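# Move wooden block from bench onto cart floor

## Task

Pick the wooden block up from the bench and lay it flat on the cart's floor at the handle end, next to the profiles, with the drop flap left open and anything already in place kept that way; finish with both grippers released and empty, both hands away from the cart, the robot upright and not leaning, and no part of the robot in contact with anything.

## Robot and tools

Robot: a Rainbow Robotics RB-Y1. It has a two-wheel differential base with rear casters, a folding torso (squat, shift, pitch, yaw), a head with pan and tilt, and two 7-joint arms ending in parallel grippers. Each hand has a wrist camera in a case that sticks out sideways and can collide with things. The base is 0.58 m wide. It extends 0.10 m in front of the wheel axle and 0.57 m behind it, and it sweeps a 0.58 m radius when spinning in place. The base cannot move sideways.

Frames: everything is in metres in the base frame. Its origin is on the floor between the drive wheels, with x forward, y to the left and z up. left_hand and right_hand are the points between each gripper's finger pads. The fingers point along the hand's -z axis and close along its x axis. base_odometry is measured from the scene's starting base pose and comes only from wheel turns, so slipping shows up as travel. Heading is in rad, positive to the left.

move: one call carries one action plus "cameras" (a list of head_camera, left_wrist_camera, right_wrist_camera or all; [] gives no images) and "blocking" (default true, which waits until everything is at rest; false returns after about 0.5 s). An action can be:
- "base", "joints" or both, optionally with min_time_s or contact_limits.
- "target" alone or with min_time_s.
- contact_limits alone.
- Nothing, which just reports state and images.

"base" is a velocity command, not a destination: {"x_m_s", "turn_rad_s", "for_s"}. x_m_s is forward speed in m/s, 0.005 to 0.4 either sign, or 0. turn_rad_s is the left-turn rate in rad/s, 0.02 to 1.509 either sign, or 0. for_s is 0.1 to 5 s. Omitted speeds are 0. Acceleration is 0.4 m/s² (0.5 rad/s² for turning), so the base coasts for up to 1 s after a drive and up to 3.1 s after a turn. Distance is roughly speed × for_s. If |x| + 0.27|turn| is over 0.4, both are scaled down together.

"joints" is one object keyed by joint name, giving absolute angles in rad, or gripper openings in m. Ranges:
- torso_squat_rad 0 to 1.2.
- torso_shift_rad -0.3 to 0.6.
- torso_pitch_rad -0.2 to 1.4, positive leans forward.
- torso_yaw_rad -1.5 to 1.5, positive turns left. Lift both arms out 0.2 rad or more first.
- Shoulder pitch ±2.356, negative swings the arm forward and up.
- left_shoulder_roll 0 to 3.141; right_shoulder_roll -3.141 to 0. Either lifts its arm outward.
- Shoulder yaw ±2.094.
- Elbow -2.617 to 0.01, negative bends.
- Forearm roll ±3.141.
- Wrist pitch -1.57 to 1.919.
- Hand roll ±2.705.
- Grippers 0 to 0.1 m of clear opening.
- head_pan ±0.523; head_tilt -0.35 to 1.57, positive looks down.

Combined torso limits: squat+shift ≤ 1.52; squat−shift+pitch ≤ 1.57; shift+0.5·pitch−0.4·squat ≤ 0.7; shift+0.3·pitch−0.5·squat ≤ 0.39. Breaking one leaves the torso "off_target".

"target" sets an absolute pose for one hand: side ("left"/"right"), x, y, z in the base frame (-3 to 3 m), and quat_wxyz in the same format the hand lines print. It is turned into joint angles once, so the hand follows an arc. Break long moves into short steps. A target cannot start while an earlier move is still running.

min_time_s (0.1 to 8) sets the minimum duration of the arm, head and torso motions. contact_limits sets gripper squeeze current per gripper, 200 to 672.5 mA. It starts at 672.5 and persists until changed. To grasp, command an opening at least 0.005 m narrower than the object; "off_target" or "done" are both normal while holding.

Results: status words include done, moving, reached, short, refused (with reason), off_target, stopped, not_followed, contact_stop, time_out, limit_stop_at_<name>, torque_fault and limit_stop_at_motor_heat. A refusal, or a stop you did not command, cancels the rest of that reply's move, wait and finished_scene calls. "joint command not followed" means the self-collision check held the arm back. on_its_own lists anything the robot did that was not commanded.

Other readings:
- lidar_m gives 12 distances in 30° sectors: first ahead, then counter-clockwise, at 0.23 m height.
- motor_effort shows wheel effort in %. Resting values above about 30 suggest the base is pushing something.
- wheel_motors_off=1 means the wheels were stalled and are disabled for 2 s.
- Joint torques, external torques, wrist force/torque and motor temperatures are uncalibrated estimates.

wait: seconds 0 to 10, plus cameras. It returns early once motion stops. stop: brakes all running motions. zoom_image: camera plus region [x0,y0,x1,y1] in pixels, at most 504×504. read_manual: licence text only. finished_scene: scene (integer) ends the current scene and cannot be undone.

Cameras: head_camera is 896×504; the wrist cameras are 644×364. Calibrations are approximate.

Avoid:
- Arms striking or squeezing each other, including fingers and camera cases. This can end the scene.
- Torque faults from pressing too hard.
- Overheating motors by holding stretched arms or loads.
- Driving into furniture; the base does not stop on contact.
- The body catching under a table edge, or heavy loads far forward, which can tip the robot.
- Dropping the block, releasing it while it is moving, or slamming it.
- Leaving the torso leaning or in contact with anything at the end.

Objects can occasionally be nudged by outside pushes.

Each tool is called by a JSON object that holds its "name" and its "arguments".

## Session

{"name": "move", "arguments": {"joints": {"head_tilt_rad":0.75}}}

Scene clock: 0.87 s.
Joint torques (N m): left_arm=[-1.61 -0.52 1.04 -0.55 0 -0.58 0.05] | right_arm=[-3.98 -0.3 -0.43 -1.3 -0.05 -0.56 -0.08]
External joint torques (N m): left_arm=[-0.23 -0.66 1.03 0.01 -0.01 -0.15 0.06] | right_arm=[-0.38 0.81 -0.39 0.33 -0.12 0.04 -0.09]
Motor temperatures (°C): left_arm=[30 28 32 36 34 33 38] | right_arm=[34 30 32 30 35 36 34]
Wrist force (N): left_arm=[-0.2 0.6 -7.5] | right_arm=[-2.9 1.3 -4.9]
Wrist torque (N m): left_arm=[-0.21 0.12 0.12] | right_arm=[-0.12 -0.12 -0.07]
Wrist force, peak (N): left_arm=[0.1 1.6 -7.9] | right_arm=[-2.9 0.8 -5.4]
move: done
base_odometry: x=+0.000 y=+0.000 heading=+0.000
lidar_m: 0.75 1.03 1.57 4.57 1.51 1.08 1.02 1.07 1.44 3.63 1.09 0.78
base_status: not commanded
joint_positions: torso_squat_rad=+0.350 torso_shift_rad=+0.000 torso_pitch_rad=+0.000 torso_yaw_rad=+0.000 left_shoulder_pitch_rad=+0.037 left_shoulder_roll_rad=+0.004 left_shoulder_yaw_rad=-0.043 left_elbow_rad=-0.196 left_forearm_roll_rad=-0.014 left_wrist_pitch_rad=+0.002 left_hand_roll_rad=+0.027 left_gripper_m=+0.099 right_shoulder_pitch_rad=-0.040 right_shoulder_roll_rad=-0.021 right_shoulder_yaw_rad=-0.018 right_elbow_rad=-0.235 right_forearm_roll_rad=+0.049 right_wrist_pitch_rad=-0.014 right_hand_roll_rad=+0.035 right_gripper_m=+0.099 head_pan_rad=+0.000 head_tilt_rad=+0.750
joint_status: all done
wheel_motors_off: 0
motor_effort: left_wheel=+0(1) right_wheel=+0(2)
chest: x=-0.2280 y=+0.0001 z=+1.2475 quat_wxyz=(+1.000, +0.000, +0.000, +0.000) (m; base frame)
left_hand: x=-0.1598 y=+0.2200 z=+0.5653 quat_wxyz=(+0.997, +0.000, -0.079, -0.009) (m; base frame)
right_hand: x=-0.0823 y=-0.2360 z=+0.5770 quat_wxyz=(+0.989, -0.016, -0.142, +0.041) (m; base frame)
pictures: head_camera, left_wrist_camera, right_wrist_camera
camera_calibration:
head_camera: T_world_to_cam=[[-0.00287247, -0.999504, -0.0313571, 0.0440107], [-0.638739, 0.0259608, -0.768985, 1.03318], [0.769418, 0.0178201, -0.638497, 1.02793], [0, 0, 0, 1]] pos_world=[-0.130844, -0.00115112, 1.45221]
left_wrist_camera: T_world_to_cam=[[0.988724, 0.00955725, 0.149443, 0.0708295], [-0.0605519, -0.88722, 0.457355, -0.0439141], [0.13696, -0.461247, -0.876637, 0.69141], [0, 0, 0, 1]] pos_world=[-0.167385, 0.279272, 0.615616]
right_wrist_camera: T_world_to_cam=[[-0.945892, -0.11441, -0.303643, 0.0691098], [-0.245093, 0.865166, 0.437513, -0.0414065], [0.212646, 0.488261, -0.846394, 0.69334], [0, 0, 0, 1]] pos_world=[-0.0922137, -0.2948, 0.62594]

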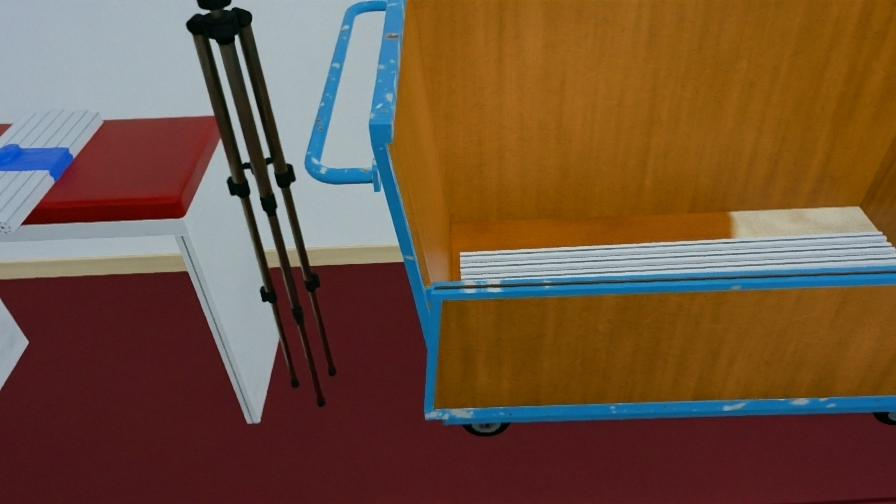

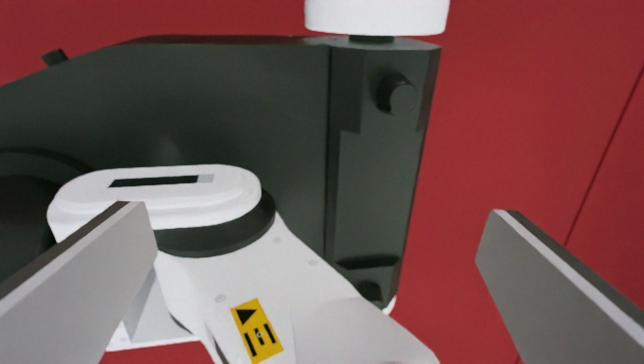

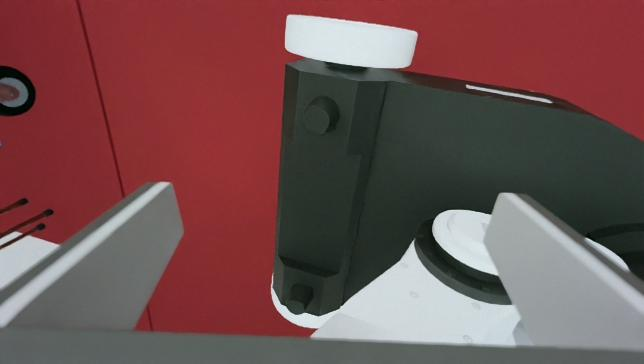

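{"name": "move", "arguments": {"joints": {"head_tilt_rad":0.7,"head_pan_rad":0.52}, "cameras": ["head_camera"]}}

{"name": "move", "arguments": {"joints": {"head_tilt_rad":0.7,"head_pan_rad":-0.52}, "cameras": ["head_camera"]}}

Scene clock: 3.23 s.
Joint torques (N m): left_arm=[-1.82 -0.41 0.88 -0.59 -0.07 -0.62 0.02] | right_arm=[-3.89 -0.66 -0.56 -1.33 -0.07 -0.59 0.05]
External joint torques (N m): left_arm=[-0.44 -0.56 0.86 -0.03 -0.07 -0.2 0.03] | right_arm=[-0.29 0.46 -0.52 0.3 -0.14 0.01 0.03]
Wrist force (N): left_arm=[0.1 1.7 -7.3] | right_arm=[-1.9 0.9 -5.1]
Wrist torque (N m): left_arm=[-0.32 0.20 0.10] | right_arm=[-0.10 0.00 -0.09]
Wrist force, peak (N): left_arm=[-0.7 1.3 -8.3] | right_arm=[-2.9 1.1 -5.5]
move: done
base_odometry: x=+0.000 y=+0.000 heading=+0.000
lidar_m: 0.75 1.04 1.57 4.57 1.51 1.07 1.02 1.08 1.44 3.60 1.09 0.78
base_status: not commanded
joint_positions: torso_squat_rad=+0.350 torso_shift_rad=+0.000 torso_pitch_rad=+0.000 torso_yaw_rad=+0.000 left_shoulder_pitch_rad=+0.037 left_shoulder_roll_rad=+0.004 left_shoulder_yaw_rad=-0.043 left_elbow_rad=-0.196 left_forearm_roll_rad=-0.014 left_wrist_pitch_rad=+0.002 left_hand_roll_rad=+0.027 left_gripper_m=+0.099 right_shoulder_pitch_rad=-0.040 right_shoulder_roll_rad=-0.021 right_shoulder_yaw_rad=-0.018 right_elbow_rad=-0.235 right_forearm_roll_rad=+0.049 right_wrist_pitch_rad=-0.014 right_hand_roll_rad=+0.035 right_gripper_m=+0.099 head_pan_rad=+0.520 head_tilt_rad=+0.700
joint_status: all done
wheel_motors_off: 0
motor_effort: left_wheel=+0(1) right_wheel=+0(2)
chest: x=-0.2280 y=+0.0001 z=+1.2475 quat_wxyz=(+1.000, +0.000, +0.000, +0.000) (m; base frame)
left_hand: x=-0.1598 y=+0.2200 z=+0.5653 quat_wxyz=(+0.997, +0.000, -0.079, -0.009) (m; base frame)
right_hand: x=-0.0823 y=-0.2360 z=+0.5770 quat_wxyz=(+0.989, -0.016, -0.142, +0.041) (m; base frame)
pictures: head_camera
camera_calibration:
head_camera: T_world_to_cam=[[0.495443, -0.868071, -0.0314483, 0.146782], [-0.533229, -0.275356, -0.799904, 1.09972], [0.685714, 0.413076, -0.599304, 0.953836], [0, 0, 0, 1]] pos_world=[-0.14038, 0.0362239, 1.45592]

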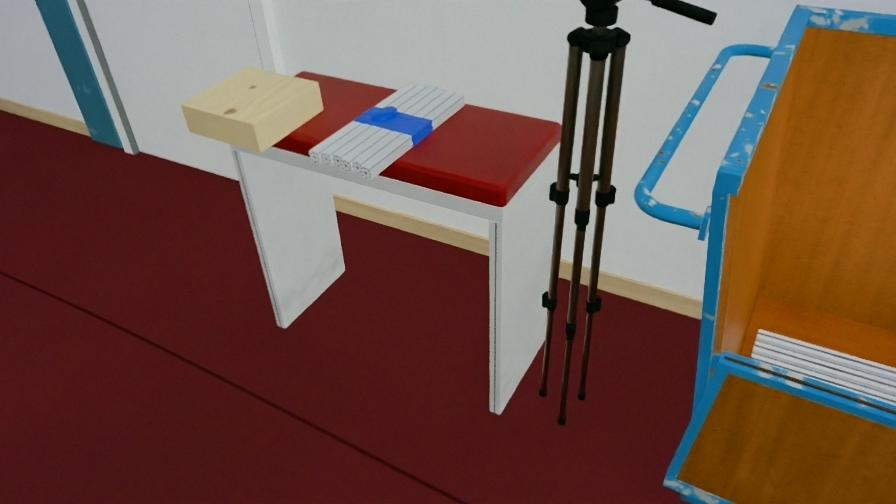

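Scene clock: 4.60 s.
Joint torques (N m): left_arm=[-1.36 -0.88 0.63 -0.65 -0.06 -0.6 -0.11] | right_arm=[-3.31 -0.31 -0.59 -1.34 -0.11 -0.65 -0.04]
External joint torques (N m): left_arm=[0.02 -1.03 0.62 -0.09 -0.06 -0.18 -0.1] | right_arm=[0.29 0.81 -0.55 0.29 -0.17 -0.06 -0.05]
Wrist force (N): left_arm=[-0.3 1.4 -7.6] | right_arm=[-2.5 1.2 -5.2]
Wrist torque (N m): left_arm=[-0.37 0.08 0.14] | right_arm=[-0.09 -0.10 -0.12]
Wrist force, peak (N): left_arm=[-0.2 1.4 -8.1] | right_arm=[-2.7 1.4 -5.3]
move: done
base_odometry: x=+0.000 y=+0.000 heading=+0.000
lidar_m: 0.74 1.04 1.57 4.57 1.50 1.09 1.02 1.08 1.43 3.60 1.08 0.78
base_status: not commanded
joint_positions: torso_squat_rad=+0.350 torso_shift_rad=+0.000 torso_pitch_rad=+0.000 torso_yaw_rad=+0.000 left_shoulder_pitch_rad=+0.037 left_shoulder_roll_rad=+0.004 left_shoulder_yaw_rad=-0.043 left_elbow_rad=-0.196 left_forearm_roll_rad=-0.014 left_wrist_pitch_rad=+0.002 left_hand_roll_rad=+0.027 left_gripper_m=+0.099 right_shoulder_pitch_rad=-0.040 right_shoulder_roll_rad=-0.021 right_shoulder_yaw_rad=-0.018 right_elbow_rad=-0.235 right_forearm_roll_rad=+0.049 right_wrist_pitch_rad=-0.014 right_hand_roll_rad=+0.035 right_gripper_m=+0.099 head_pan_rad=-0.520 head_tilt_rad=+0.700
joint_status: all done
wheel_motors_off: 0
motor_effort: left_wheel=+0(1) right_wheel=-1(2)
chest: x=-0.2280 y=+0.0001 z=+1.2475 quat_wxyz=(+1.000, +0.000, +0.000, +0.000) (m; base frame)
left_hand: x=-0.1598 y=+0.2200 z=+0.5653 quat_wxyz=(+0.997, +0.000, -0.079, -0.009) (m; base frame)
right_hand: x=-0.0823 y=-0.2360 z=+0.5770 quat_wxyz=(+0.989, -0.016, -0.142, +0.041) (m; base frame)
pictures: head_camera
camera_calibration:
head_camera: T_world_to_cam=[[-0.497734, -0.866759, -0.031459, -0.057845], [-0.507354, 0.320382, -0.799967, 1.10502], [0.703457, -0.38221, -0.599219, 0.957513], [0, 0, 0, 1]] pos_world=[-0.141724, -0.0381954, 1.45592]

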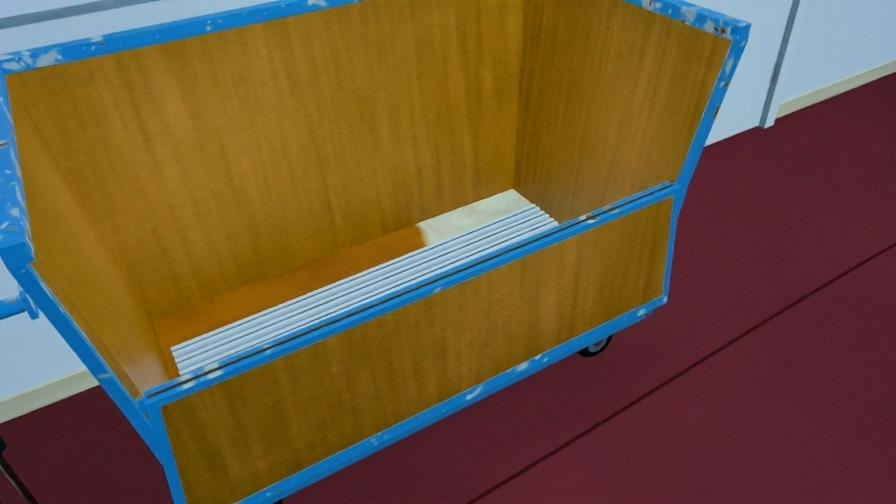

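{"name": "move", "arguments": {"joints": {"head_tilt_rad":0.6,"head_pan_rad":0.52}, "cameras": ["head_camera"]}}

{"name": "zoom_image", "arguments": {"camera": "head_camera", "region": [150, 80, 450, 250]}}

Scene clock: 16.57 s.
Joint torques (N m): left_arm=[-1.87 -0.81 0.94 -0.47 -0.04 -0.62 0.03] | right_arm=[-3.36 -0.31 -0.33 -1.55 -0.08 -0.44 0.03]
External joint torques (N m): left_arm=[-0.49 -0.96 0.92 0.08 -0.04 -0.2 0.04] | right_arm=[0.24 0.81 -0.29 0.08 -0.14 0.15 0.01]
Wrist force (N): left_arm=[-0.5 1.4 -7.7] | right_arm=[-2.4 1.5 -5.3]
Wrist torque (N m): left_arm=[-0.34 0.06 0.08] | right_arm=[-0.13 -0.05 -0.09]
Wrist force, peak (N): left_arm=[0.2 1.5 -8.5] | right_arm=[-2.7 1.6 -5.5]
move: done
base_odometry: x=+0.000 y=+0.000 heading=+0.000
lidar_m: 0.75 1.03 1.56 4.56 1.53 1.08 1.02 1.08 1.44 3.61 1.10 0.80
base_status: not commanded
joint_positions: torso_squat_rad=+0.350 torso_shift_rad=+0.000 torso_pitch_rad=+0.000 torso_yaw_rad=+0.000 left_shoulder_pitch_rad=+0.037 left_shoulder_roll_rad=+0.004 left_shoulder_yaw_rad=-0.043 left_elbow_rad=-0.196 left_forearm_roll_rad=-0.014 left_wrist_pitch_rad=+0.002 left_hand_roll_rad=+0.027 left_gripper_m=+0.099 right_shoulder_pitch_rad=-0.040 right_shoulder_roll_rad=-0.021 right_shoulder_yaw_rad=-0.018 right_elbow_rad=-0.235 right_forearm_roll_rad=+0.049 right_wrist_pitch_rad=-0.014 right_hand_roll_rad=+0.035 right_gripper_m=+0.099 head_pan_rad=+0.520 head_tilt_rad=+0.600
joint_status: all done
wheel_motors_off: 0
motor_effort: left_wheel=+0(1) right_wheel=-1(2)
chest: x=-0.2280 y=+0.0001 z=+1.2475 quat_wxyz=(+1.000, +0.000, +0.000, +0.000) (m; base frame)
left_hand: x=-0.1598 y=+0.2200 z=+0.5653 quat_wxyz=(+0.997, +0.000, -0.079, -0.009) (m; base frame)
right_hand: x=-0.0823 y=-0.2360 z=+0.5770 quat_wxyz=(+0.989, -0.016, -0.142, +0.041) (m; base frame)
pictures: head_camera
camera_calibration:
head_camera: T_world_to_cam=[[0.498213, -0.866484, -0.0314502, 0.14729], [-0.461322, -0.234191, -0.855767, 1.19539], [0.734143, 0.440863, -0.516405, 0.843793], [0, 0, 0, 1]] pos_world=[-0.141388, 0.0355768, 1.46335]

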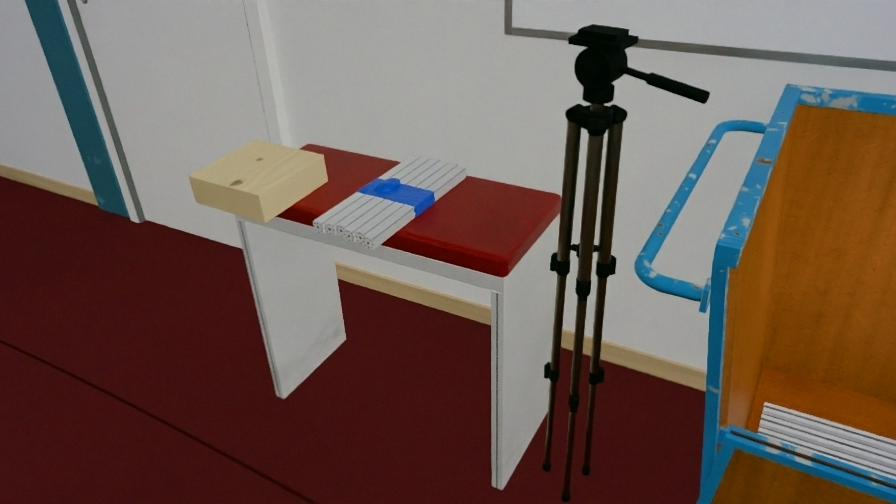

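Scaled by 1.680 from the camera's 896x504 image, which has a finer 1280x720 frame.

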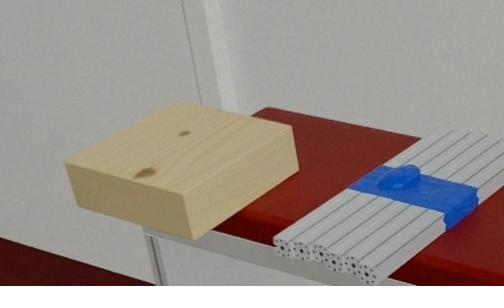

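{"name": "move", "arguments": {"base": {"turn_rad_s":0.8,"for_s":1.967}, "joints": {"head_pan_rad":0}, "cameras": []}}

{"name": "move", "arguments": {"base": {"x_m_s":0.4,"for_s":3.133}, "cameras": ["head_camera"]}}

{"name": "move", "arguments": {"base": {"turn_rad_s":-0.8,"for_s":1.967}, "cameras": ["head_camera"]}}

Scene clock: 22.07 s.
Joint torques (N m): left_arm=[-1.69 -0.89 0.7 -0.48 0 -0.58 0.01] | right_arm=[-3.63 -0.63 -0.69 -1.34 -0.06 -0.67 0.19]
External joint torques (N m): left_arm=[-0.31 -1.04 0.69 0.08 0 -0.15 0.01] | right_arm=[-0.04 0.48 -0.65 0.29 -0.12 -0.07 0.17]
Wrist force (N): left_arm=[0.0 1.0 -7.1] | right_arm=[-3.0 1.3 -4.6]
Wrist torque (N m): left_arm=[-0.24 0.16 0.08] | right_arm=[-0.10 -0.13 -0.08]
Wrist force, peak (N): left_arm=[0.1 1.3 -8.5] | right_arm=[-3.1 1.4 -5.2]
move: done
base_odometry: x=+0.000 y=+0.000 heading=+1.573
lidar_m: 4.37 1.49 1.08 1.02 1.05 1.43 3.73 1.11 0.80 0.76 1.04 1.56
base_status: done (sent for 1.97 of 1.97 s)
joint_positions: torso_squat_rad=+0.350 torso_shift_rad=+0.000 torso_pitch_rad=+0.000 torso_yaw_rad=+0.000 left_shoulder_pitch_rad=+0.037 left_shoulder_roll_rad=+0.004 left_shoulder_yaw_rad=-0.043 left_elbow_rad=-0.196 left_forearm_roll_rad=-0.014 left_wrist_pitch_rad=+0.002 left_hand_roll_rad=+0.027 left_gripper_m=+0.099 right_shoulder_pitch_rad=-0.040 right_shoulder_roll_rad=-0.021 right_shoulder_yaw_rad=-0.018 right_elbow_rad=-0.235 right_forearm_roll_rad=+0.049 right_wrist_pitch_rad=-0.014 right_hand_roll_rad=+0.035 right_gripper_m=+0.099 head_pan_rad=+0.000 head_tilt_rad=+0.600
joint_status: all done
wheel_motors_off: 0
motor_effort: left_wheel=+5(33) right_wheel=+19(49)
chest: x=-0.2280 y=+0.0001 z=+1.2475 quat_wxyz=(+1.000, +0.000, +0.000, +0.000) (m; base frame)
left_hand: x=-0.1598 y=+0.2200 z=+0.5653 quat_wxyz=(+0.997, +0.000, -0.079, -0.009) (m; base frame)
right_hand: x=-0.0823 y=-0.2360 z=+0.5770 quat_wxyz=(+0.989, -0.016, -0.142, +0.041) (m; base frame)
pictures: none
No camera images: "cameras" was empty.

Scene clock: 26.53 s.
Joint torques (N m): left_arm=[-1.43 -0.61 0.63 -0.48 -0.03 -0.69 0.05] | right_arm=[-2.93 -0.28 -0.8 -1.35 -0.08 -0.57 0]
External joint torques (N m): left_arm=[-0.05 -0.77 0.61 0.07 -0.03 -0.27 0.06] | right_arm=[0.66 0.83 -0.75 0.27 -0.14 0.03 -0.02]
Wrist force (N): left_arm=[-0.5 0.5 -7.8] | right_arm=[-2.6 1.0 -4.5]
Wrist torque (N m): left_arm=[-0.19 0.07 0.09] | right_arm=[-0.08 -0.08 -0.09]
Wrist force, peak (N): left_arm=[-0.2 1.7 -8.2] | right_arm=[-2.9 1.3 -5.3]
move: done
base_odometry: x=-0.003 y=+1.253 heading=+1.574
lidar_m: 4.35 1.51 1.10 1.04 1.09 1.48 3.85 1.38 1.15 0.90 1.52 2.09
base_status: done (sent for 3.13 of 3.13 s)
joint_positions: torso_squat_rad=+0.350 torso_shift_rad=+0.000 torso_pitch_rad=+0.000 torso_yaw_rad=+0.000 left_shoulder_pitch_rad=+0.037 left_shoulder_roll_rad=+0.004 left_shoulder_yaw_rad=-0.043 left_elbow_rad=-0.196 left_forearm_roll_rad=-0.014 left_wrist_pitch_rad=+0.002 left_hand_roll_rad=+0.027 left_gripper_m=+0.099 right_shoulder_pitch_rad=-0.040 right_shoulder_roll_rad=-0.021 right_shoulder_yaw_rad=-0.018 right_elbow_rad=-0.235 right_forearm_roll_rad=+0.049 right_wrist_pitch_rad=-0.014 right_hand_roll_rad=+0.035 right_gripper_m=+0.099 head_pan_rad=+0.000 head_tilt_rad=+0.600
joint_status: not commanded
wheel_motors_off: 0
motor_effort: left_wheel=+17(47) right_wheel=-16(47)
chest: x=-0.2280 y=+0.0001 z=+1.2475 quat_wxyz=(+1.000, +0.000, +0.000, +0.000) (m; base frame)
left_hand: x=-0.1597 y=+0.2200 z=+0.5653 quat_wxyz=(+0.997, +0.000, -0.079, -0.009) (m; base frame)
right_hand: x=-0.0823 y=-0.2360 z=+0.5770 quat_wxyz=(+0.989, -0.016, -0.142, +0.041) (m; base frame)
pictures: head_camera
camera_calibration:
head_camera: T_world_to_cam=[[0.00184208, -0.999504, -0.0314375, 0.0449971], [-0.516734, 0.0259637, -0.855752, 1.18393], [0.856144, 0.0178212, -0.51643, 0.869005], [0, 0, 0, 1]] pos_world=[-0.132298, -0.00125112, 1.46335]

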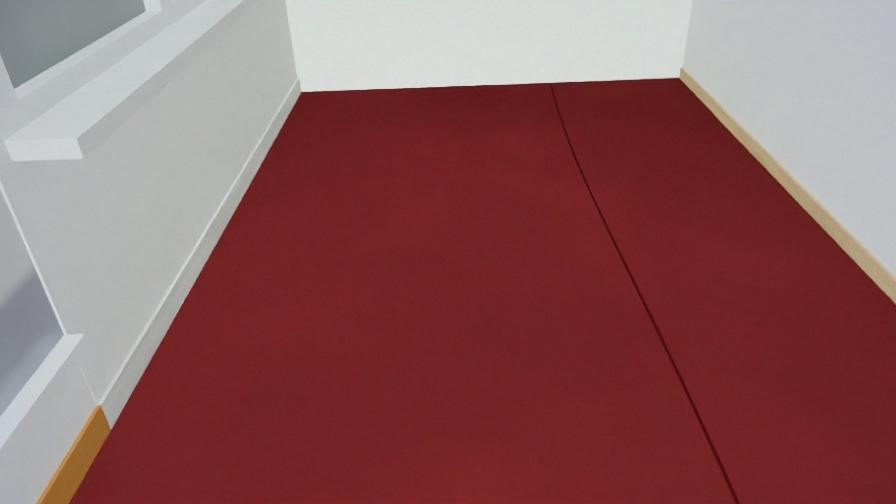

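Scene clock: 30.47 s.
Joint torques (N m): left_arm=[-1.59 -0.77 0.71 -0.67 -0.06 -0.67 -0.04] | right_arm=[-3.35 -0.31 -0.56 -1.28 -0.12 -0.51 -0.09]
External joint torques (N m): left_arm=[-0.21 -0.92 0.7 -0.11 -0.06 -0.25 -0.03] | right_arm=[0.24 0.81 -0.52 0.35 -0.18 0.09 -0.1]
Wrist force (N): left_arm=[-0.2 1.4 -7.6] | right_arm=[-2.6 1.4 -5.0]
Wrist torque (N m): left_arm=[-0.28 0.14 0.08] | right_arm=[-0.13 -0.09 -0.10]
Wrist force, peak (N): left_arm=[-0.4 2.0 -8.3] | right_arm=[-3.4 1.1 -5.2]
move: done
base_odometry: x=-0.004 y=+1.253 heading=+0.001
lidar_m: 0.88 1.53 2.03 4.35 1.56 1.11 1.05 1.11 1.47 3.69 1.37 1.14
base_status: done (sent for 1.97 of 1.97 s)
joint_positions: torso_squat_rad=+0.350 torso_shift_rad=+0.000 torso_pitch_rad=+0.000 torso_yaw_rad=+0.000 left_shoulder_pitch_rad=+0.037 left_shoulder_roll_rad=+0.004 left_shoulder_yaw_rad=-0.043 left_elbow_rad=-0.196 left_forearm_roll_rad=-0.014 left_wrist_pitch_rad=+0.002 left_hand_roll_rad=+0.027 left_gripper_m=+0.099 right_shoulder_pitch_rad=-0.040 right_shoulder_roll_rad=-0.021 right_shoulder_yaw_rad=-0.018 right_elbow_rad=-0.235 right_forearm_roll_rad=+0.049 right_wrist_pitch_rad=-0.014 right_hand_roll_rad=+0.035 right_gripper_m=+0.099 head_pan_rad=+0.000 head_tilt_rad=+0.600
joint_status: not commanded
wheel_motors_off: 0
motor_effort: left_wheel=+23(46) right_wheel=+1(50)
chest: x=-0.2280 y=+0.0001 z=+1.2475 quat_wxyz=(+1.000, +0.000, +0.000, +0.000) (m; base frame)
left_hand: x=-0.1598 y=+0.2200 z=+0.5653 quat_wxyz=(+0.997, +0.000, -0.079, -0.009) (m; base frame)
right_hand: x=-0.0823 y=-0.2359 z=+0.5770 quat_wxyz=(+0.989, -0.016, -0.142, +0.041) (m; base frame)
pictures: head_camera
camera_calibration:
head_camera: T_world_to_cam=[[0.00184319, -0.999504, -0.0314327, 0.0449905], [-0.516689, 0.02596, -0.85578, 1.18393], [0.856171, 0.0178183, -0.516385, 0.869027], [0, 0, 0, 1]] pos_world=[-0.132398, -0.00125112, 1.46335]

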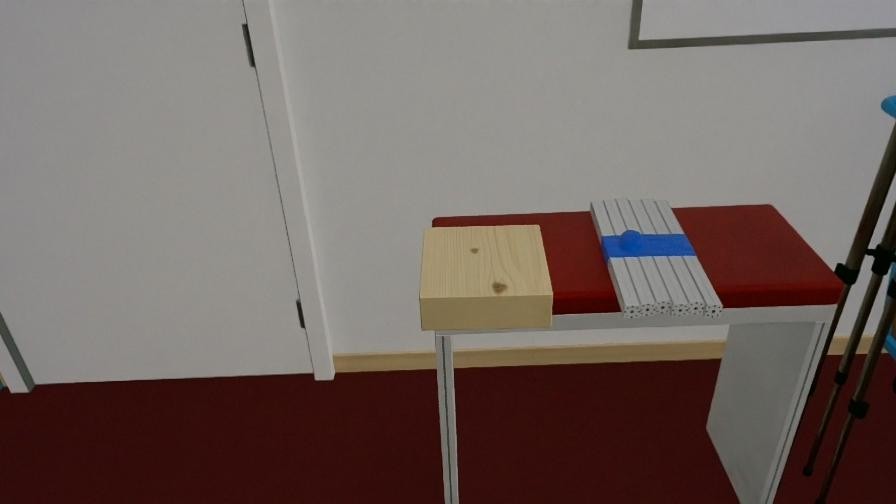

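{"name": "move", "arguments": {"joints": {"torso_squat_rad":0.7,"torso_pitch_rad":0.7,"left_shoulder_pitch_rad":-0.2,"left_elbow_rad":-1.7,"right_shoulder_pitch_rad":-0.1,"right_elbow_rad":-1.7,"left_shoulder_roll_rad":0.15,"right_shoulder_roll_rad":-0.15,"head_tilt_rad":0.3}, "cameras": ["head_camera"]}}

{"name": "move", "arguments": {"base": {"x_m_s":0.25,"for_s":1.2}}}

Scene clock: 55.93 s.
Joint torques (N m): left_arm=[-1.86 0.59 1.53 -9.08 0 -1.95 -0.12] | right_arm=[1.28 -2.69 -1.69 -8.91 0.06 -1.65 -0.06]
External joint torques (N m): left_arm=[-0.17 -0.72 0.59 0.41 -0.03 -0.07 -0.07] | right_arm=[0.27 -0.29 -0.1 -0.44 -0.14 0.07 -0.1]
Wrist force (N): left_arm=[-4.9 1.7 -3.1] | right_arm=[-6.5 2.3 -1.9]
Wrist torque (N m): left_arm=[-0.35 -0.13 0.13] | right_arm=[-0.22 -0.36 -0.12]
Wrist force, peak (N): left_arm=[-0.4 1.5 -8.5] | right_arm=[-7.3 3.1 -0.2]
move: done
base_odometry: x=-0.004 y=+1.253 heading=+0.001
lidar_m: 0.90 1.52 2.03 4.35 1.54 1.11 1.04 1.08 1.48 3.67 1.37 1.12
base_status: not commanded
joint_positions: torso_squat_rad=+0.700 torso_shift_rad=+0.000 torso_pitch_rad=+0.700 torso_yaw_rad=+0.000 left_shoulder_pitch_rad=-0.200 left_shoulder_roll_rad=+0.150 left_shoulder_yaw_rad=-0.043 left_elbow_rad=-1.700 left_forearm_roll_rad=-0.014 left_wrist_pitch_rad=+0.002 left_hand_roll_rad=+0.027 left_gripper_m=+0.099 right_shoulder_pitch_rad=-0.100 right_shoulder_roll_rad=-0.150 right_shoulder_yaw_rad=-0.018 right_elbow_rad=-1.700 right_forearm_roll_rad=+0.049 right_wrist_pitch_rad=-0.014 right_hand_roll_rad=+0.035 right_gripper_m=+0.099 head_pan_rad=+0.000 head_tilt_rad=+0.300
joint_status: all done
wheel_motors_off: 0
motor_effort: left_wheel=+18(25) right_wheel=+0(9)
chest: x=-0.0286 y=+0.0001 z=+1.0526 quat_wxyz=(+0.939, +0.000, +0.343, +0.000) (m; base frame)
left_hand: x=+0.3535 y=+0.1976 z=+0.6469 quat_wxyz=(+0.826, -0.021, -0.557, -0.083) (m; base frame)
right_hand: x=+0.3140 y=-0.2471 z=+0.6239 quat_wxyz=(+0.843, -0.044, -0.525, +0.107) (m; base frame)
pictures: head_camera
camera_calibration:
head_camera: T_world_to_cam=[[-0.0106246, -0.999502, -0.0297278, 0.0357783], [-0.809164, 0.0260604, -0.587005, 0.84574], [0.587487, 0.0178179, -0.809037, 0.840218], [0, 0, 0, 1]] pos_world=[0.191105, -0.00125082, 1.17728]

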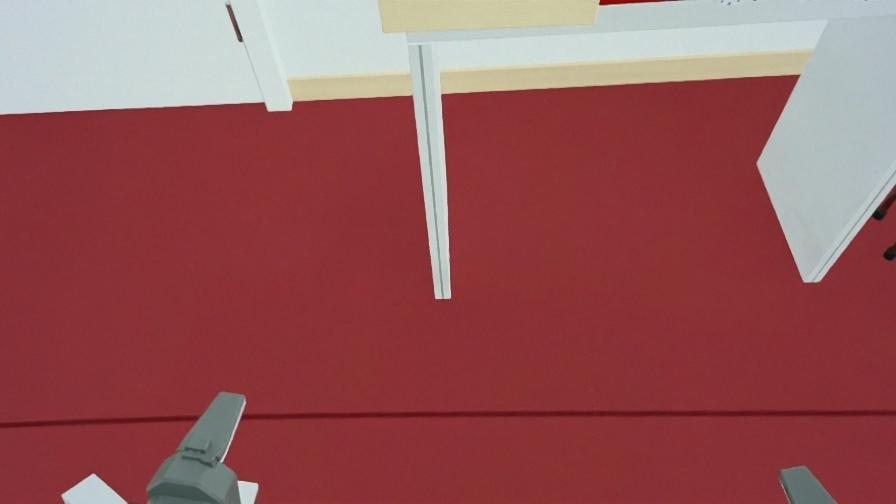

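Scene clock: 58.17 s.
Joint torques (N m): left_arm=[-1.53 0.68 1.64 -8.83 -0.06 -2.07 -0.09] | right_arm=[1.21 -3.16 -1.98 -9.07 0 -1.58 0.07]
External joint torques (N m): left_arm=[0.16 -0.62 0.69 0.66 -0.09 -0.18 -0.05] | right_arm=[0.2 -0.75 -0.39 -0.59 -0.2 0.14 0.03]
Wrist force (N): left_arm=[-4.8 1.6 -4.2] | right_arm=[-6.3 2.1 -1.7]
Wrist torque (N m): left_arm=[-0.34 -0.13 0.17] | right_arm=[-0.22 -0.33 -0.16]
Wrist force, peak (N): left_arm=[-5.0 1.2 -5.4] | right_arm=[-7.0 2.7 -1.7]
move: done
base_odometry: x=+0.296 y=+1.253 heading=+0.001
lidar_m: 0.58 1.24 1.67 4.26 1.99 1.42 1.35 1.41 1.87 1.90 0.90 0.93
base_status: done (sent for 1.2 of 1.2 s)
joint_positions: torso_squat_rad=+0.700 torso_shift_rad=+0.000 torso_pitch_rad=+0.700 torso_yaw_rad=+0.000 left_shoulder_pitch_rad=-0.200 left_shoulder_roll_rad=+0.150 left_shoulder_yaw_rad=-0.043 left_elbow_rad=-1.700 left_forearm_roll_rad=-0.014 left_wrist_pitch_rad=+0.002 left_hand_roll_rad=+0.027 left_gripper_m=+0.099 right_shoulder_pitch_rad=-0.100 right_shoulder_roll_rad=-0.150 right_shoulder_yaw_rad=-0.018 right_elbow_rad=-1.700 right_forearm_roll_rad=+0.049 right_wrist_pitch_rad=-0.014 right_hand_roll_rad=+0.035 right_gripper_m=+0.099 head_pan_rad=+0.000 head_tilt_rad=+0.300
joint_status: not commanded
wheel_motors_off: 0
motor_effort: left_wheel=-5(47) right_wheel=+6(37)
chest: x=-0.0286 y=+0.0001 z=+1.0526 quat_wxyz=(+0.939, +0.000, +0.343, +0.000) (m; base frame)
left_hand: x=+0.3535 y=+0.1976 z=+0.6470 quat_wxyz=(+0.826, -0.021, -0.557, -0.083) (m; base frame)
right_hand: x=+0.3140 y=-0.2471 z=+0.6239 quat_wxyz=(+0.843, -0.044, -0.525, +0.107) (m; base frame)
pictures: head_camera, left_wrist_camera, right_wrist_camera
camera_calibration:
head_camera: T_world_to_cam=[[-0.0106246, -0.999502, -0.0297278, 0.0357783], [-0.809164, 0.0260604, -0.587005, 0.84574], [0.587487, 0.0178179, -0.809037, 0.840218], [0, 0, 0, 1]] pos_world=[0.191105, -0.00125082, 1.17728]
left_wrist_camera: T_world_to_cam=[[0.377207, -0.0887516, 0.921867, -0.712786], [-0.554141, -0.819183, 0.147876, 0.291091], [0.742053, -0.566623, -0.358182, 0.153891], [0, 0, 0, 1]] pos_world=[0.315978, 0.262394, 0.66917]
right_wrist_camera: T_world_to_cam=[[-0.398869, -0.253914, -0.881153, 0.610941], [-0.584839, 0.81055, 0.0311687, 0.391457], [0.706305, 0.527765, -0.471802, 0.275159], [0, 0, 0, 1]] pos_world=[0.278279, -0.307388, 0.655952]

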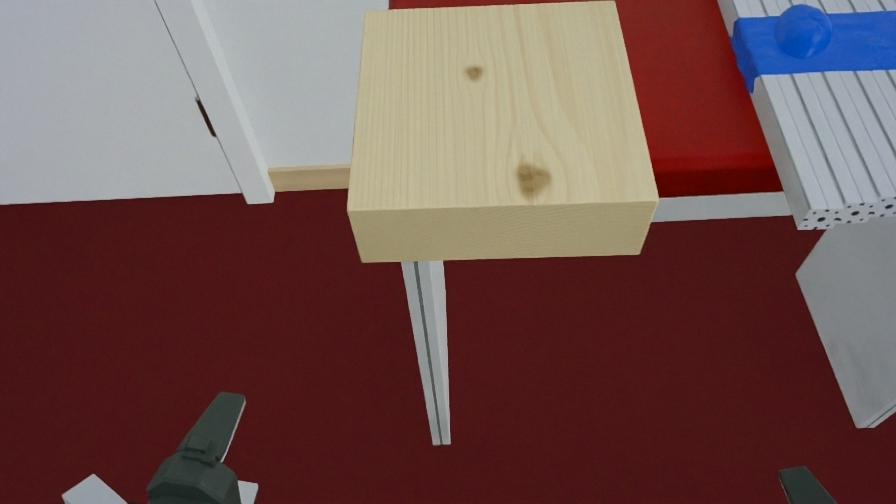

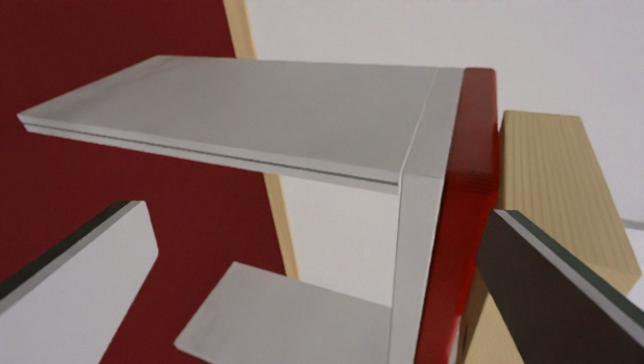

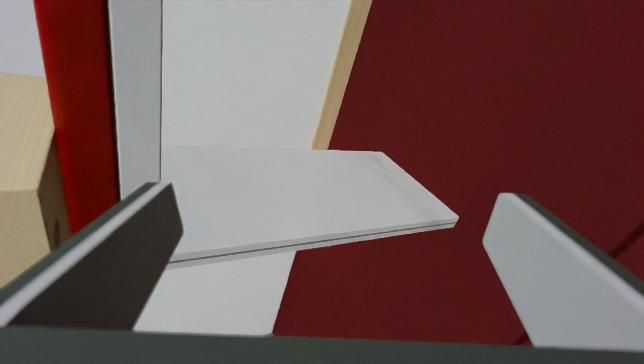

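{"name": "move", "arguments": {"target": {"side":"left","x":0.38,"y":-0.03,"z":0.773,"quat_wxyz":[0.7071,0,-0.7071,0]}, "cameras": ["head_camera","left_wrist_camera"]}}

Scene clock: 63.70 s.
Joint torques (N m): left_arm=[-6.58 -7.26 -0.71 -8.48 -2.06 -0.28 0.21] | right_arm=[1.33 -2.8 -1.91 -9.07 0.11 -1.66 -0.02]
External joint torques (N m): left_arm=[0.83 0.65 0.66 0.99 -0.36 0.06 0.26] | right_arm=[0.32 -0.4 -0.33 -0.59 -0.08 0.06 -0.06]
Wrist force (N): left_arm=[-6.2 1.0 -1.8] | right_arm=[-6.7 2.3 -2.0]
Wrist torque (N m): left_arm=[-0.20 -0.27 0.19] | right_arm=[-0.24 -0.39 -0.14]
Wrist force, peak (N): left_arm=[-6.1 3.5 -3.5] | right_arm=[-6.7 2.7 -2.2]
move: done
base_odometry: x=+0.296 y=+1.253 heading=+0.001
lidar_m: 0.59 1.23 1.64 4.26 1.99 1.41 1.34 1.40 1.89 1.90 0.90 0.94
base_status: not commanded
joint_positions: torso_squat_rad=+0.700 torso_shift_rad=+0.000 torso_pitch_rad=+0.700 torso_yaw_rad=+0.000 left_shoulder_pitch_rad=-0.634 left_shoulder_roll_rad=+0.000 left_shoulder_yaw_rad=-0.749 left_elbow_rad=-1.440 left_forearm_roll_rad=+1.348 left_wrist_pitch_rad=-0.973 left_hand_roll_rad=-1.399 left_gripper_m=+0.099 right_shoulder_pitch_rad=-0.100 right_shoulder_roll_rad=-0.150 right_shoulder_yaw_rad=-0.018 right_elbow_rad=-1.700 right_forearm_roll_rad=+0.049 right_wrist_pitch_rad=-0.014 right_hand_roll_rad=+0.035 right_gripper_m=+0.099 head_pan_rad=+0.000 head_tilt_rad=+0.300
joint_status: all done
wheel_motors_off: 0
motor_effort: left_wheel=-6(6) right_wheel=+5(7)
chest: x=-0.0286 y=+0.0001 z=+1.0526 quat_wxyz=(+0.939, +0.000, +0.343, +0.000) (m; base frame)
left_hand: x=+0.3800 y=-0.0300 z=+0.7731 quat_wxyz=(+0.707, +0.000, -0.707, +0.000) (m; base frame)
left_hand_status: reached (checked arc, planned for 1.3 s): 0 mm and 0.1 deg off.
right_hand: x=+0.3140 y=-0.2470 z=+0.6239 quat_wxyz=(+0.843, -0.044, -0.525, +0.107) (m; base frame)
pictures: head_camera, left_wrist_camera
camera_calibration:
head_camera: T_world_to_cam=[[-0.0105429, -0.999504, -0.0296704, 0.0356948], [-0.809164, 0.0259606, -0.587009, 0.845745], [0.587489, 0.0178194, -0.809036, 0.840216], [0, 0, 0, 1]] pos_world=[0.191105, -0.00125112, 1.17728]
left_wrist_camera: T_world_to_cam=[[0.00875661, 0.0270994, 0.999594, -0.775879], [-0.459987, -0.887481, 0.0280896, 0.155491], [0.887882, -0.460047, 0.00469406, -0.282283], [0, 0, 0, 1]] pos_world=[0.328952, 0.0291578, 0.772522]

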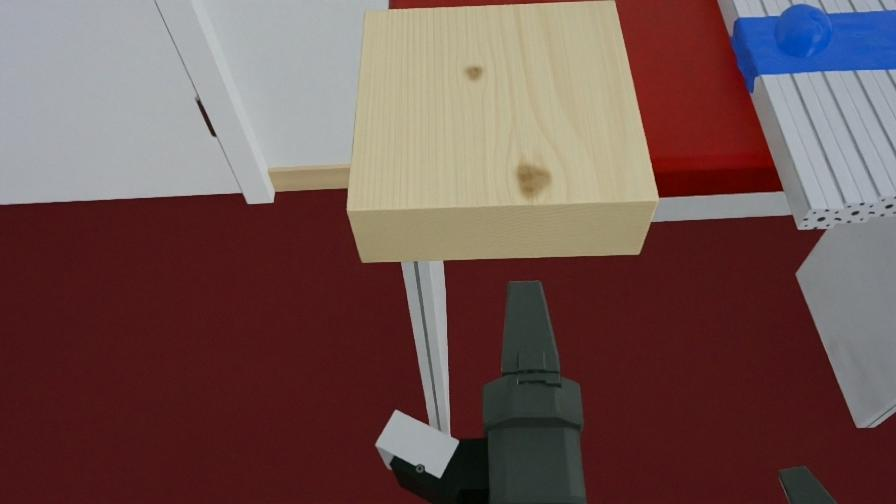

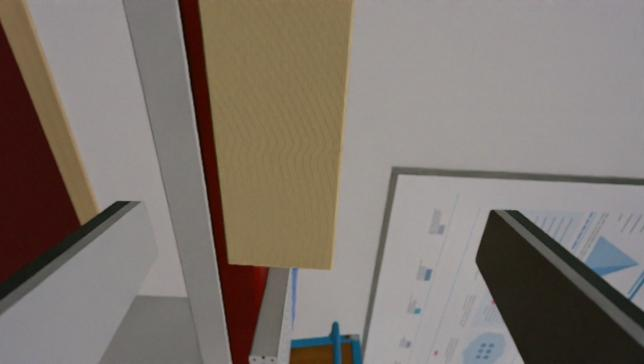

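{"name": "move", "arguments": {"target": {"side":"left","x":0.42,"y":-0.02,"z":0.748,"quat_wxyz":[0.7071,0,-0.7071,0]}, "cameras": ["head_camera","left_wrist_camera"]}}

{"name": "zoom_image", "arguments": {"camera": "head_camera", "region": [330, 150, 680, 350]}}

Scene clock: 69.20 s.
Joint torques (N m): left_arm=[-8.94 -7.12 0.2 -8.76 -1.66 -0.69 -0.05] | right_arm=[1.56 -2.9 -1.77 -8.9 0.17 -1.74 -0.03]
External joint torques (N m): left_arm=[0.7 -0.27 0.72 0.54 -0.04 -0.1 0] | right_arm=[0.55 -0.5 -0.18 -0.42 -0.03 -0.02 -0.07]
Wrist force (N): left_arm=[-4.9 1.1 -2.2] | right_arm=[-6.4 1.9 -2.1]
Wrist torque (N m): left_arm=[-0.25 -0.07 0.21] | right_arm=[-0.16 -0.35 -0.14]
Wrist force, peak (N): left_arm=[-6.8 1.6 -1.8] | right_arm=[-6.7 2.9 -2.1]
move: done
base_odometry: x=+0.296 y=+1.253 heading=+0.001
lidar_m: 0.59 1.24 1.65 4.25 1.99 1.41 1.34 1.40 1.89 1.91 0.91 0.93
base_status: not commanded
joint_positions: torso_squat_rad=+0.700 torso_shift_rad=+0.000 torso_pitch_rad=+0.700 torso_yaw_rad=+0.000 left_shoulder_pitch_rad=-0.763 left_shoulder_roll_rad=+0.012 left_shoulder_yaw_rad=-0.677 left_elbow_rad=-1.258 left_forearm_roll_rad=+1.357 left_wrist_pitch_rad=-0.947 left_hand_roll_rad=-1.272 left_gripper_m=+0.099 right_shoulder_pitch_rad=-0.100 right_shoulder_roll_rad=-0.150 right_shoulder_yaw_rad=-0.018 right_elbow_rad=-1.700 right_forearm_roll_rad=+0.049 right_wrist_pitch_rad=-0.014 right_hand_roll_rad=+0.035 right_gripper_m=+0.099 head_pan_rad=+0.000 head_tilt_rad=+0.300
joint_status: all done
wheel_motors_off: 0
motor_effort: left_wheel=-6(7) right_wheel=+7(7)
chest: x=-0.0287 y=+0.0001 z=+1.0526 quat_wxyz=(+0.939, +0.000, +0.343, +0.000) (m; base frame)
left_hand: x=+0.4197 y=-0.0197 z=+0.7486 quat_wxyz=(+0.708, +0.000, -0.706, -0.001) (m; base frame)
left_hand_status: reached (checked arc, planned for 0.5 s): 1 mm and 0.2 deg off.
right_hand: x=+0.3140 y=-0.2470 z=+0.6239 quat_wxyz=(+0.843, -0.044, -0.525, +0.107) (m; base frame)
pictures: head_camera, left_wrist_camera
camera_calibration:
head_camera: T_world_to_cam=[[-0.0105429, -0.999504, -0.0296704, 0.0356937], [-0.809164, 0.0259606, -0.587009, 0.845664], [0.587489, 0.0178194, -0.809036, 0.840275], [0, 0, 0, 1]] pos_world=[0.191005, -0.00125112, 1.17728]
left_wrist_camera: T_world_to_cam=[[0.0111243, 0.0264073, 0.999589, -0.753056], [-0.46044, -0.887231, 0.0285631, 0.183424], [0.887621, -0.460568, 0.00228917, -0.310849], [0, 0, 0, 1]] pos_world=[0.368749, 0.039458, 0.74822]

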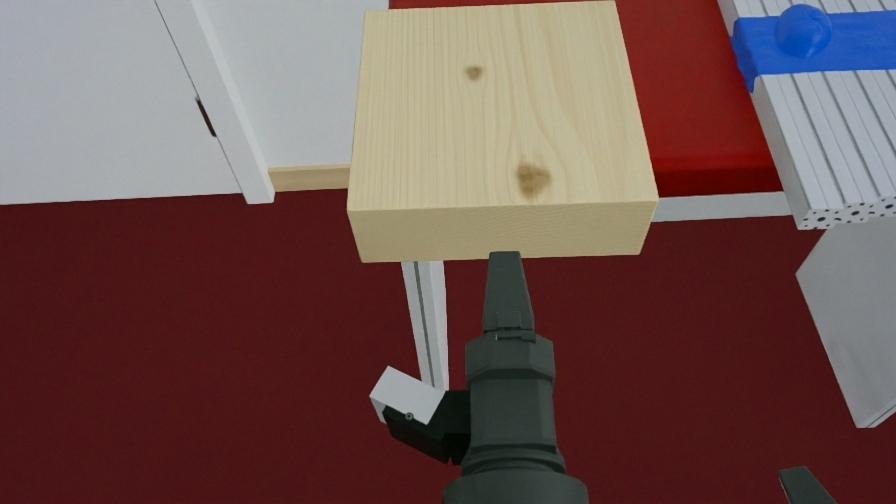

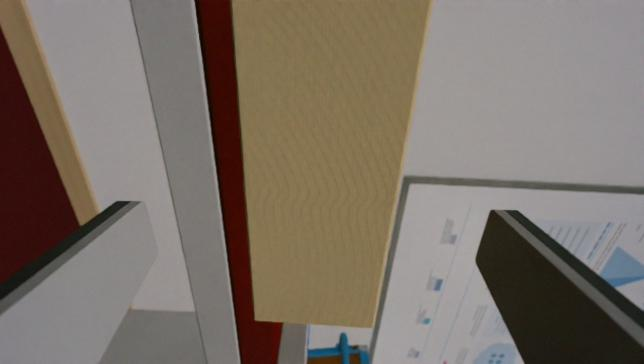

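Scaled by 1.440 from the camera's 896x504 image, which has a finer 1280x720 frame.

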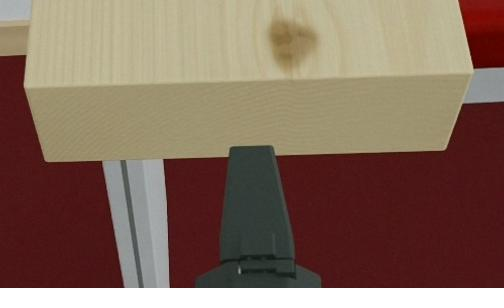

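{"name": "move", "arguments": {"target": {"side":"left","x":0.512,"y":-0.02,"z":0.748,"quat_wxyz":[0.7071,0,-0.7071,0]}, "min_time_s": 3, "cameras": ["head_camera","left_wrist_camera"]}}

{"name": "zoom_image", "arguments": {"camera": "head_camera", "region": [330, 100, 680, 300]}}

Scene clock: 74.90 s.
Joint torques (N m): left_arm=[-15.27 -5.68 2.44 -7.58 -1.3 -0.76 0.21] | right_arm=[1.14 -2.57 -2.26 -8.92 0.13 -1.73 0.01]
External joint torques (N m): left_arm=[-0.07 -1.16 1.86 1.28 0.16 0.13 0.26] | right_arm=[0.13 -0.17 -0.67 -0.45 -0.07 -0.01 -0.03]
Wrist force (N): left_arm=[-5.1 1.6 -2.1] | right_arm=[-6.2 2.4 -1.8]
Wrist torque (N m): left_arm=[-0.25 -0.12 0.17] | right_arm=[-0.24 -0.32 -0.13]
Wrist force, peak (N): left_arm=[-6.2 2.5 -2.1] | right_arm=[-7.2 2.1 -1.5]
move: done
base_odometry: x=+0.296 y=+1.253 heading=+0.001
lidar_m: 0.58 1.25 1.66 4.26 1.99 1.42 1.36 1.40 1.88 1.91 0.90 0.92
base_status: not commanded
joint_positions: torso_squat_rad=+0.700 torso_shift_rad=+0.000 torso_pitch_rad=+0.700 torso_yaw_rad=+0.000 left_shoulder_pitch_rad=-1.098 left_shoulder_roll_rad=+0.000 left_shoulder_yaw_rad=-0.569 left_elbow_rad=-0.880 left_forearm_roll_rad=+1.413 left_wrist_pitch_rad=-0.892 left_hand_roll_rad=-1.112 left_gripper_m=+0.099 right_shoulder_pitch_rad=-0.100 right_shoulder_roll_rad=-0.150 right_shoulder_yaw_rad=-0.018 right_elbow_rad=-1.700 right_forearm_roll_rad=+0.049 right_wrist_pitch_rad=-0.014 right_hand_roll_rad=+0.035 right_gripper_m=+0.099 head_pan_rad=+0.000 head_tilt_rad=+0.300
joint_status: all done
wheel_motors_off: 0
motor_effort: left_wheel=-6(7) right_wheel=+5(8)
chest: x=-0.0287 y=+0.0001 z=+1.0526 quat_wxyz=(+0.939, +0.000, +0.343, +0.000) (m; base frame)
left_hand: x=+0.5120 y=-0.0198 z=+0.7482 quat_wxyz=(+0.707, +0.000, -0.707, -0.001) (m; base frame)
left_hand_status: reached (checked arc, planned for 3.0 s): 0 mm and 0.1 deg off.
right_hand: x=+0.3140 y=-0.2470 z=+0.6239 quat_wxyz=(+0.843, -0.044, -0.525, +0.107) (m; base frame)
pictures: head_camera, left_wrist_camera
camera_calibration:
head_camera: T_world_to_cam=[[-0.0105429, -0.999504, -0.0296704, 0.0356937], [-0.809164, 0.0259606, -0.587009, 0.845664], [0.587489, 0.0178194, -0.809036, 0.840275], [0, 0, 0, 1]] pos_world=[0.191005, -0.00125112, 1.17728]
left_wrist_camera: T_world_to_cam=[[0.00913867, 0.0263277, 0.999612, -0.752676], [-0.459974, -0.887504, 0.0275802, 0.226245], [0.887885, -0.460047, 0.00399944, -0.394202], [0, 0, 0, 1]] pos_world=[0.460952, 0.0392584, 0.747721]

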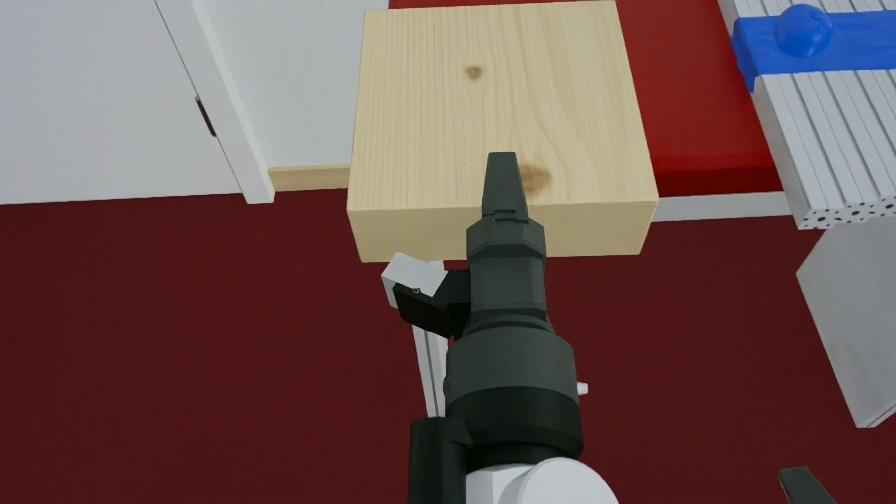

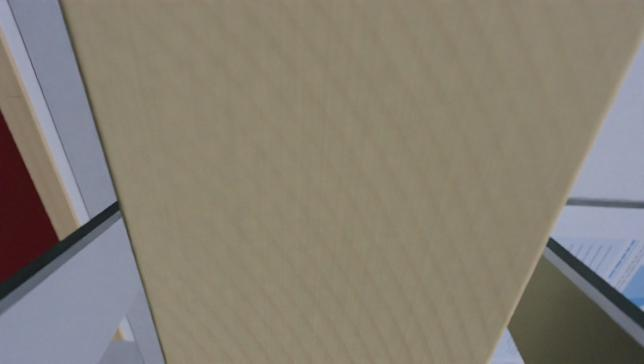

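Scaled by 1.440 from the camera's 896x504 image, which has a finer 1280x720 frame.

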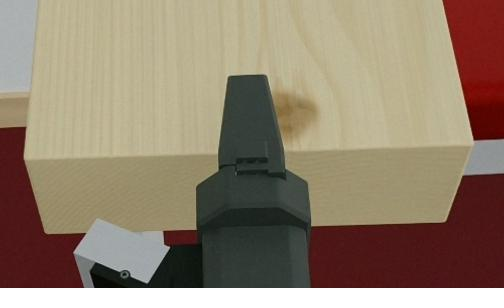

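{"name": "move", "arguments": {"joints": {"left_gripper_m":0.078}, "cameras": ["left_wrist_camera"]}}

{"name": "move", "arguments": {"joints": {"left_gripper_m":0.045}, "cameras": ["head_camera","left_wrist_camera"]}}

Scene clock: 77.07 s.
Joint torques (N m): left_arm=[-14.74 -5.53 2.47 -7.61 -1.25 -0.78 0.15] | right_arm=[1.21 -2.41 -2.11 -9.08 0.15 -1.72 -0.01]
External joint torques (N m): left_arm=[0.46 -1.01 1.89 1.25 0.21 0.1 0.2] | right_arm=[0.2 0 -0.53 -0.61 -0.05 0 -0.06]
Wrist force (N): left_arm=[-4.7 1.9 -0.7] | right_arm=[-6.1 2.3 -2.1]
Wrist torque (N m): left_arm=[-0.30 -0.27 0.18] | right_arm=[-0.25 -0.32 -0.13]
Wrist force, peak (N): left_arm=[-6.4 1.1 -2.3] | right_arm=[-7.2 2.3 -2.0]
move: done
base_odometry: x=+0.296 y=+1.253 heading=+0.001
lidar_m: 0.59 1.25 1.64 4.26 1.97 1.40 1.35 1.41 1.88 1.92 0.89 0.93
base_status: not commanded
joint_positions: torso_squat_rad=+0.700 torso_shift_rad=+0.000 torso_pitch_rad=+0.700 torso_yaw_rad=+0.000 left_shoulder_pitch_rad=-1.098 left_shoulder_roll_rad=+0.000 left_shoulder_yaw_rad=-0.569 left_elbow_rad=-0.880 left_forearm_roll_rad=+1.413 left_wrist_pitch_rad=-0.892 left_hand_roll_rad=-1.112 left_gripper_m=+0.078 right_shoulder_pitch_rad=-0.100 right_shoulder_roll_rad=-0.150 right_shoulder_yaw_rad=-0.018 right_elbow_rad=-1.700 right_forearm_roll_rad=+0.049 right_wrist_pitch_rad=-0.014 right_hand_roll_rad=+0.035 right_gripper_m=+0.099 head_pan_rad=+0.000 head_tilt_rad=+0.300
joint_status: all done
wheel_motors_off: 0
motor_effort: left_wheel=-6(6) right_wheel=+4(7)
chest: x=-0.0287 y=+0.0001 z=+1.0526 quat_wxyz=(+0.939, +0.000, +0.343, +0.000) (m; base frame)
left_hand: x=+0.5120 y=-0.0199 z=+0.7483 quat_wxyz=(+0.707, +0.000, -0.707, +0.000) (m; base frame)
right_hand: x=+0.3140 y=-0.2470 z=+0.6239 quat_wxyz=(+0.843, -0.044, -0.525, +0.107) (m; base frame)
pictures: left_wrist_camera
camera_calibration:
left_wrist_camera: T_world_to_cam=[[0.00896392, 0.0264232, 0.999611, -0.7527], [-0.46002, -0.88748, 0.0275844, 0.226306], [0.887863, -0.460088, 0.00419993, -0.394429], [0, 0, 0, 1]] pos_world=[0.461052, 0.0392583, 0.747821]

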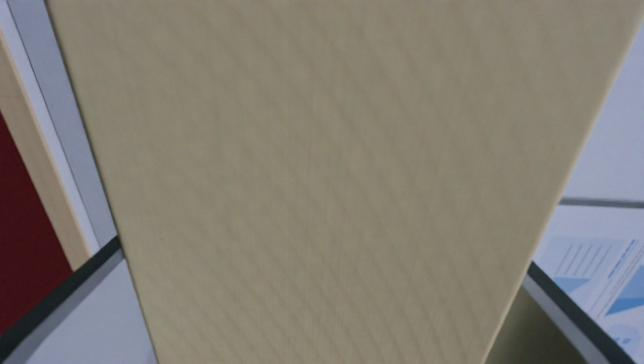

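Scene clock: 77.93 s.
Joint torques (N m): left_arm=[-12.95 -5.55 2.47 -7.23 -0.68 -0.4 0.1] | right_arm=[1.12 -2.81 -2.27 -9 0.15 -1.75 0.02]
External joint torques (N m): left_arm=[2.25 -1.03 1.89 1.63 0.78 0.48 0.15] | right_arm=[0.11 -0.41 -0.68 -0.52 -0.05 -0.03 -0.02]
Wrist force (N): left_arm=[-0.6 1.8 0.8] | right_arm=[-6.4 2.2 -1.9]
Wrist torque (N m): left_arm=[-0.16 -0.61 0.11] | right_arm=[-0.21 -0.36 -0.15]
Wrist force, peak (N): left_arm=[-3.2 1.9 -0.8] | right_arm=[-6.8 2.1 -2.1]
move: off_target
base_odometry: x=+0.296 y=+1.253 heading=+0.001
lidar_m: 0.58 1.23 1.67 4.26 1.98 1.41 1.34 1.40 1.87 1.92 0.90 0.93
base_status: not commanded
joint_positions: torso_squat_rad=+0.700 torso_shift_rad=+0.000 torso_pitch_rad=+0.700 torso_yaw_rad=+0.000 left_shoulder_pitch_rad=-1.098 left_shoulder_roll_rad=+0.000 left_shoulder_yaw_rad=-0.569 left_elbow_rad=-0.880 left_forearm_roll_rad=+1.413 left_wrist_pitch_rad=-0.892 left_hand_roll_rad=-1.112 left_gripper_m=+0.075 right_shoulder_pitch_rad=-0.100 right_shoulder_roll_rad=-0.150 right_shoulder_yaw_rad=-0.018 right_elbow_rad=-1.700 right_forearm_roll_rad=+0.049 right_wrist_pitch_rad=-0.014 right_hand_roll_rad=+0.035 right_gripper_m=+0.099 head_pan_rad=+0.000 head_tilt_rad=+0.300
joint_status: left_gripper_m off_target (ended at +0.075, target +0.045)
wheel_motors_off: 0
motor_effort: left_wheel=-6(7) right_wheel=+6(8)
chest: x=-0.0287 y=+0.0001 z=+1.0526 quat_wxyz=(+0.939, +0.000, +0.343, +0.000) (m; base frame)
left_hand: x=+0.5121 y=-0.0200 z=+0.7486 quat_wxyz=(+0.707, +0.000, -0.707, +0.000) (m; base frame)
right_hand: x=+0.3140 y=-0.2470 z=+0.6240 quat_wxyz=(+0.843, -0.044, -0.525, +0.107) (m; base frame)
pictures: head_camera, left_wrist_camera
camera_calibration:
head_camera: T_world_to_cam=[[-0.0105387, -0.999504, -0.0296728, 0.0356988], [-0.809082, 0.0259611, -0.587122, 0.84584], [0.587601, 0.0178203, -0.808954, 0.840237], [0, 0, 0, 1]] pos_world=[0.191005, -0.00125112, 1.17738]
left_wrist_camera: T_world_to_cam=[[0.00843082, 0.0264795, 0.999614, -0.752656], [-0.460112, -0.887438, 0.0273887, 0.226399], [0.887821, -0.460165, 0.00470173, -0.394829], [0, 0, 0, 1]] pos_world=[0.461052, 0.0391582, 0.748021]

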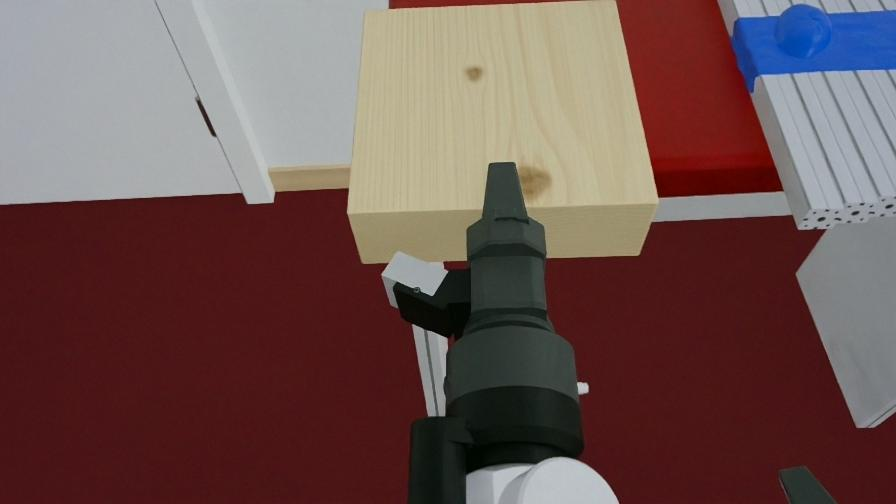

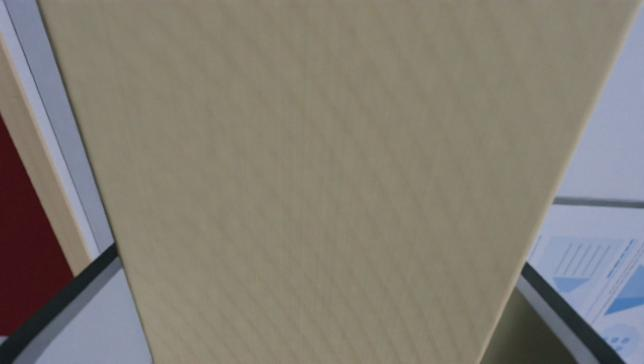

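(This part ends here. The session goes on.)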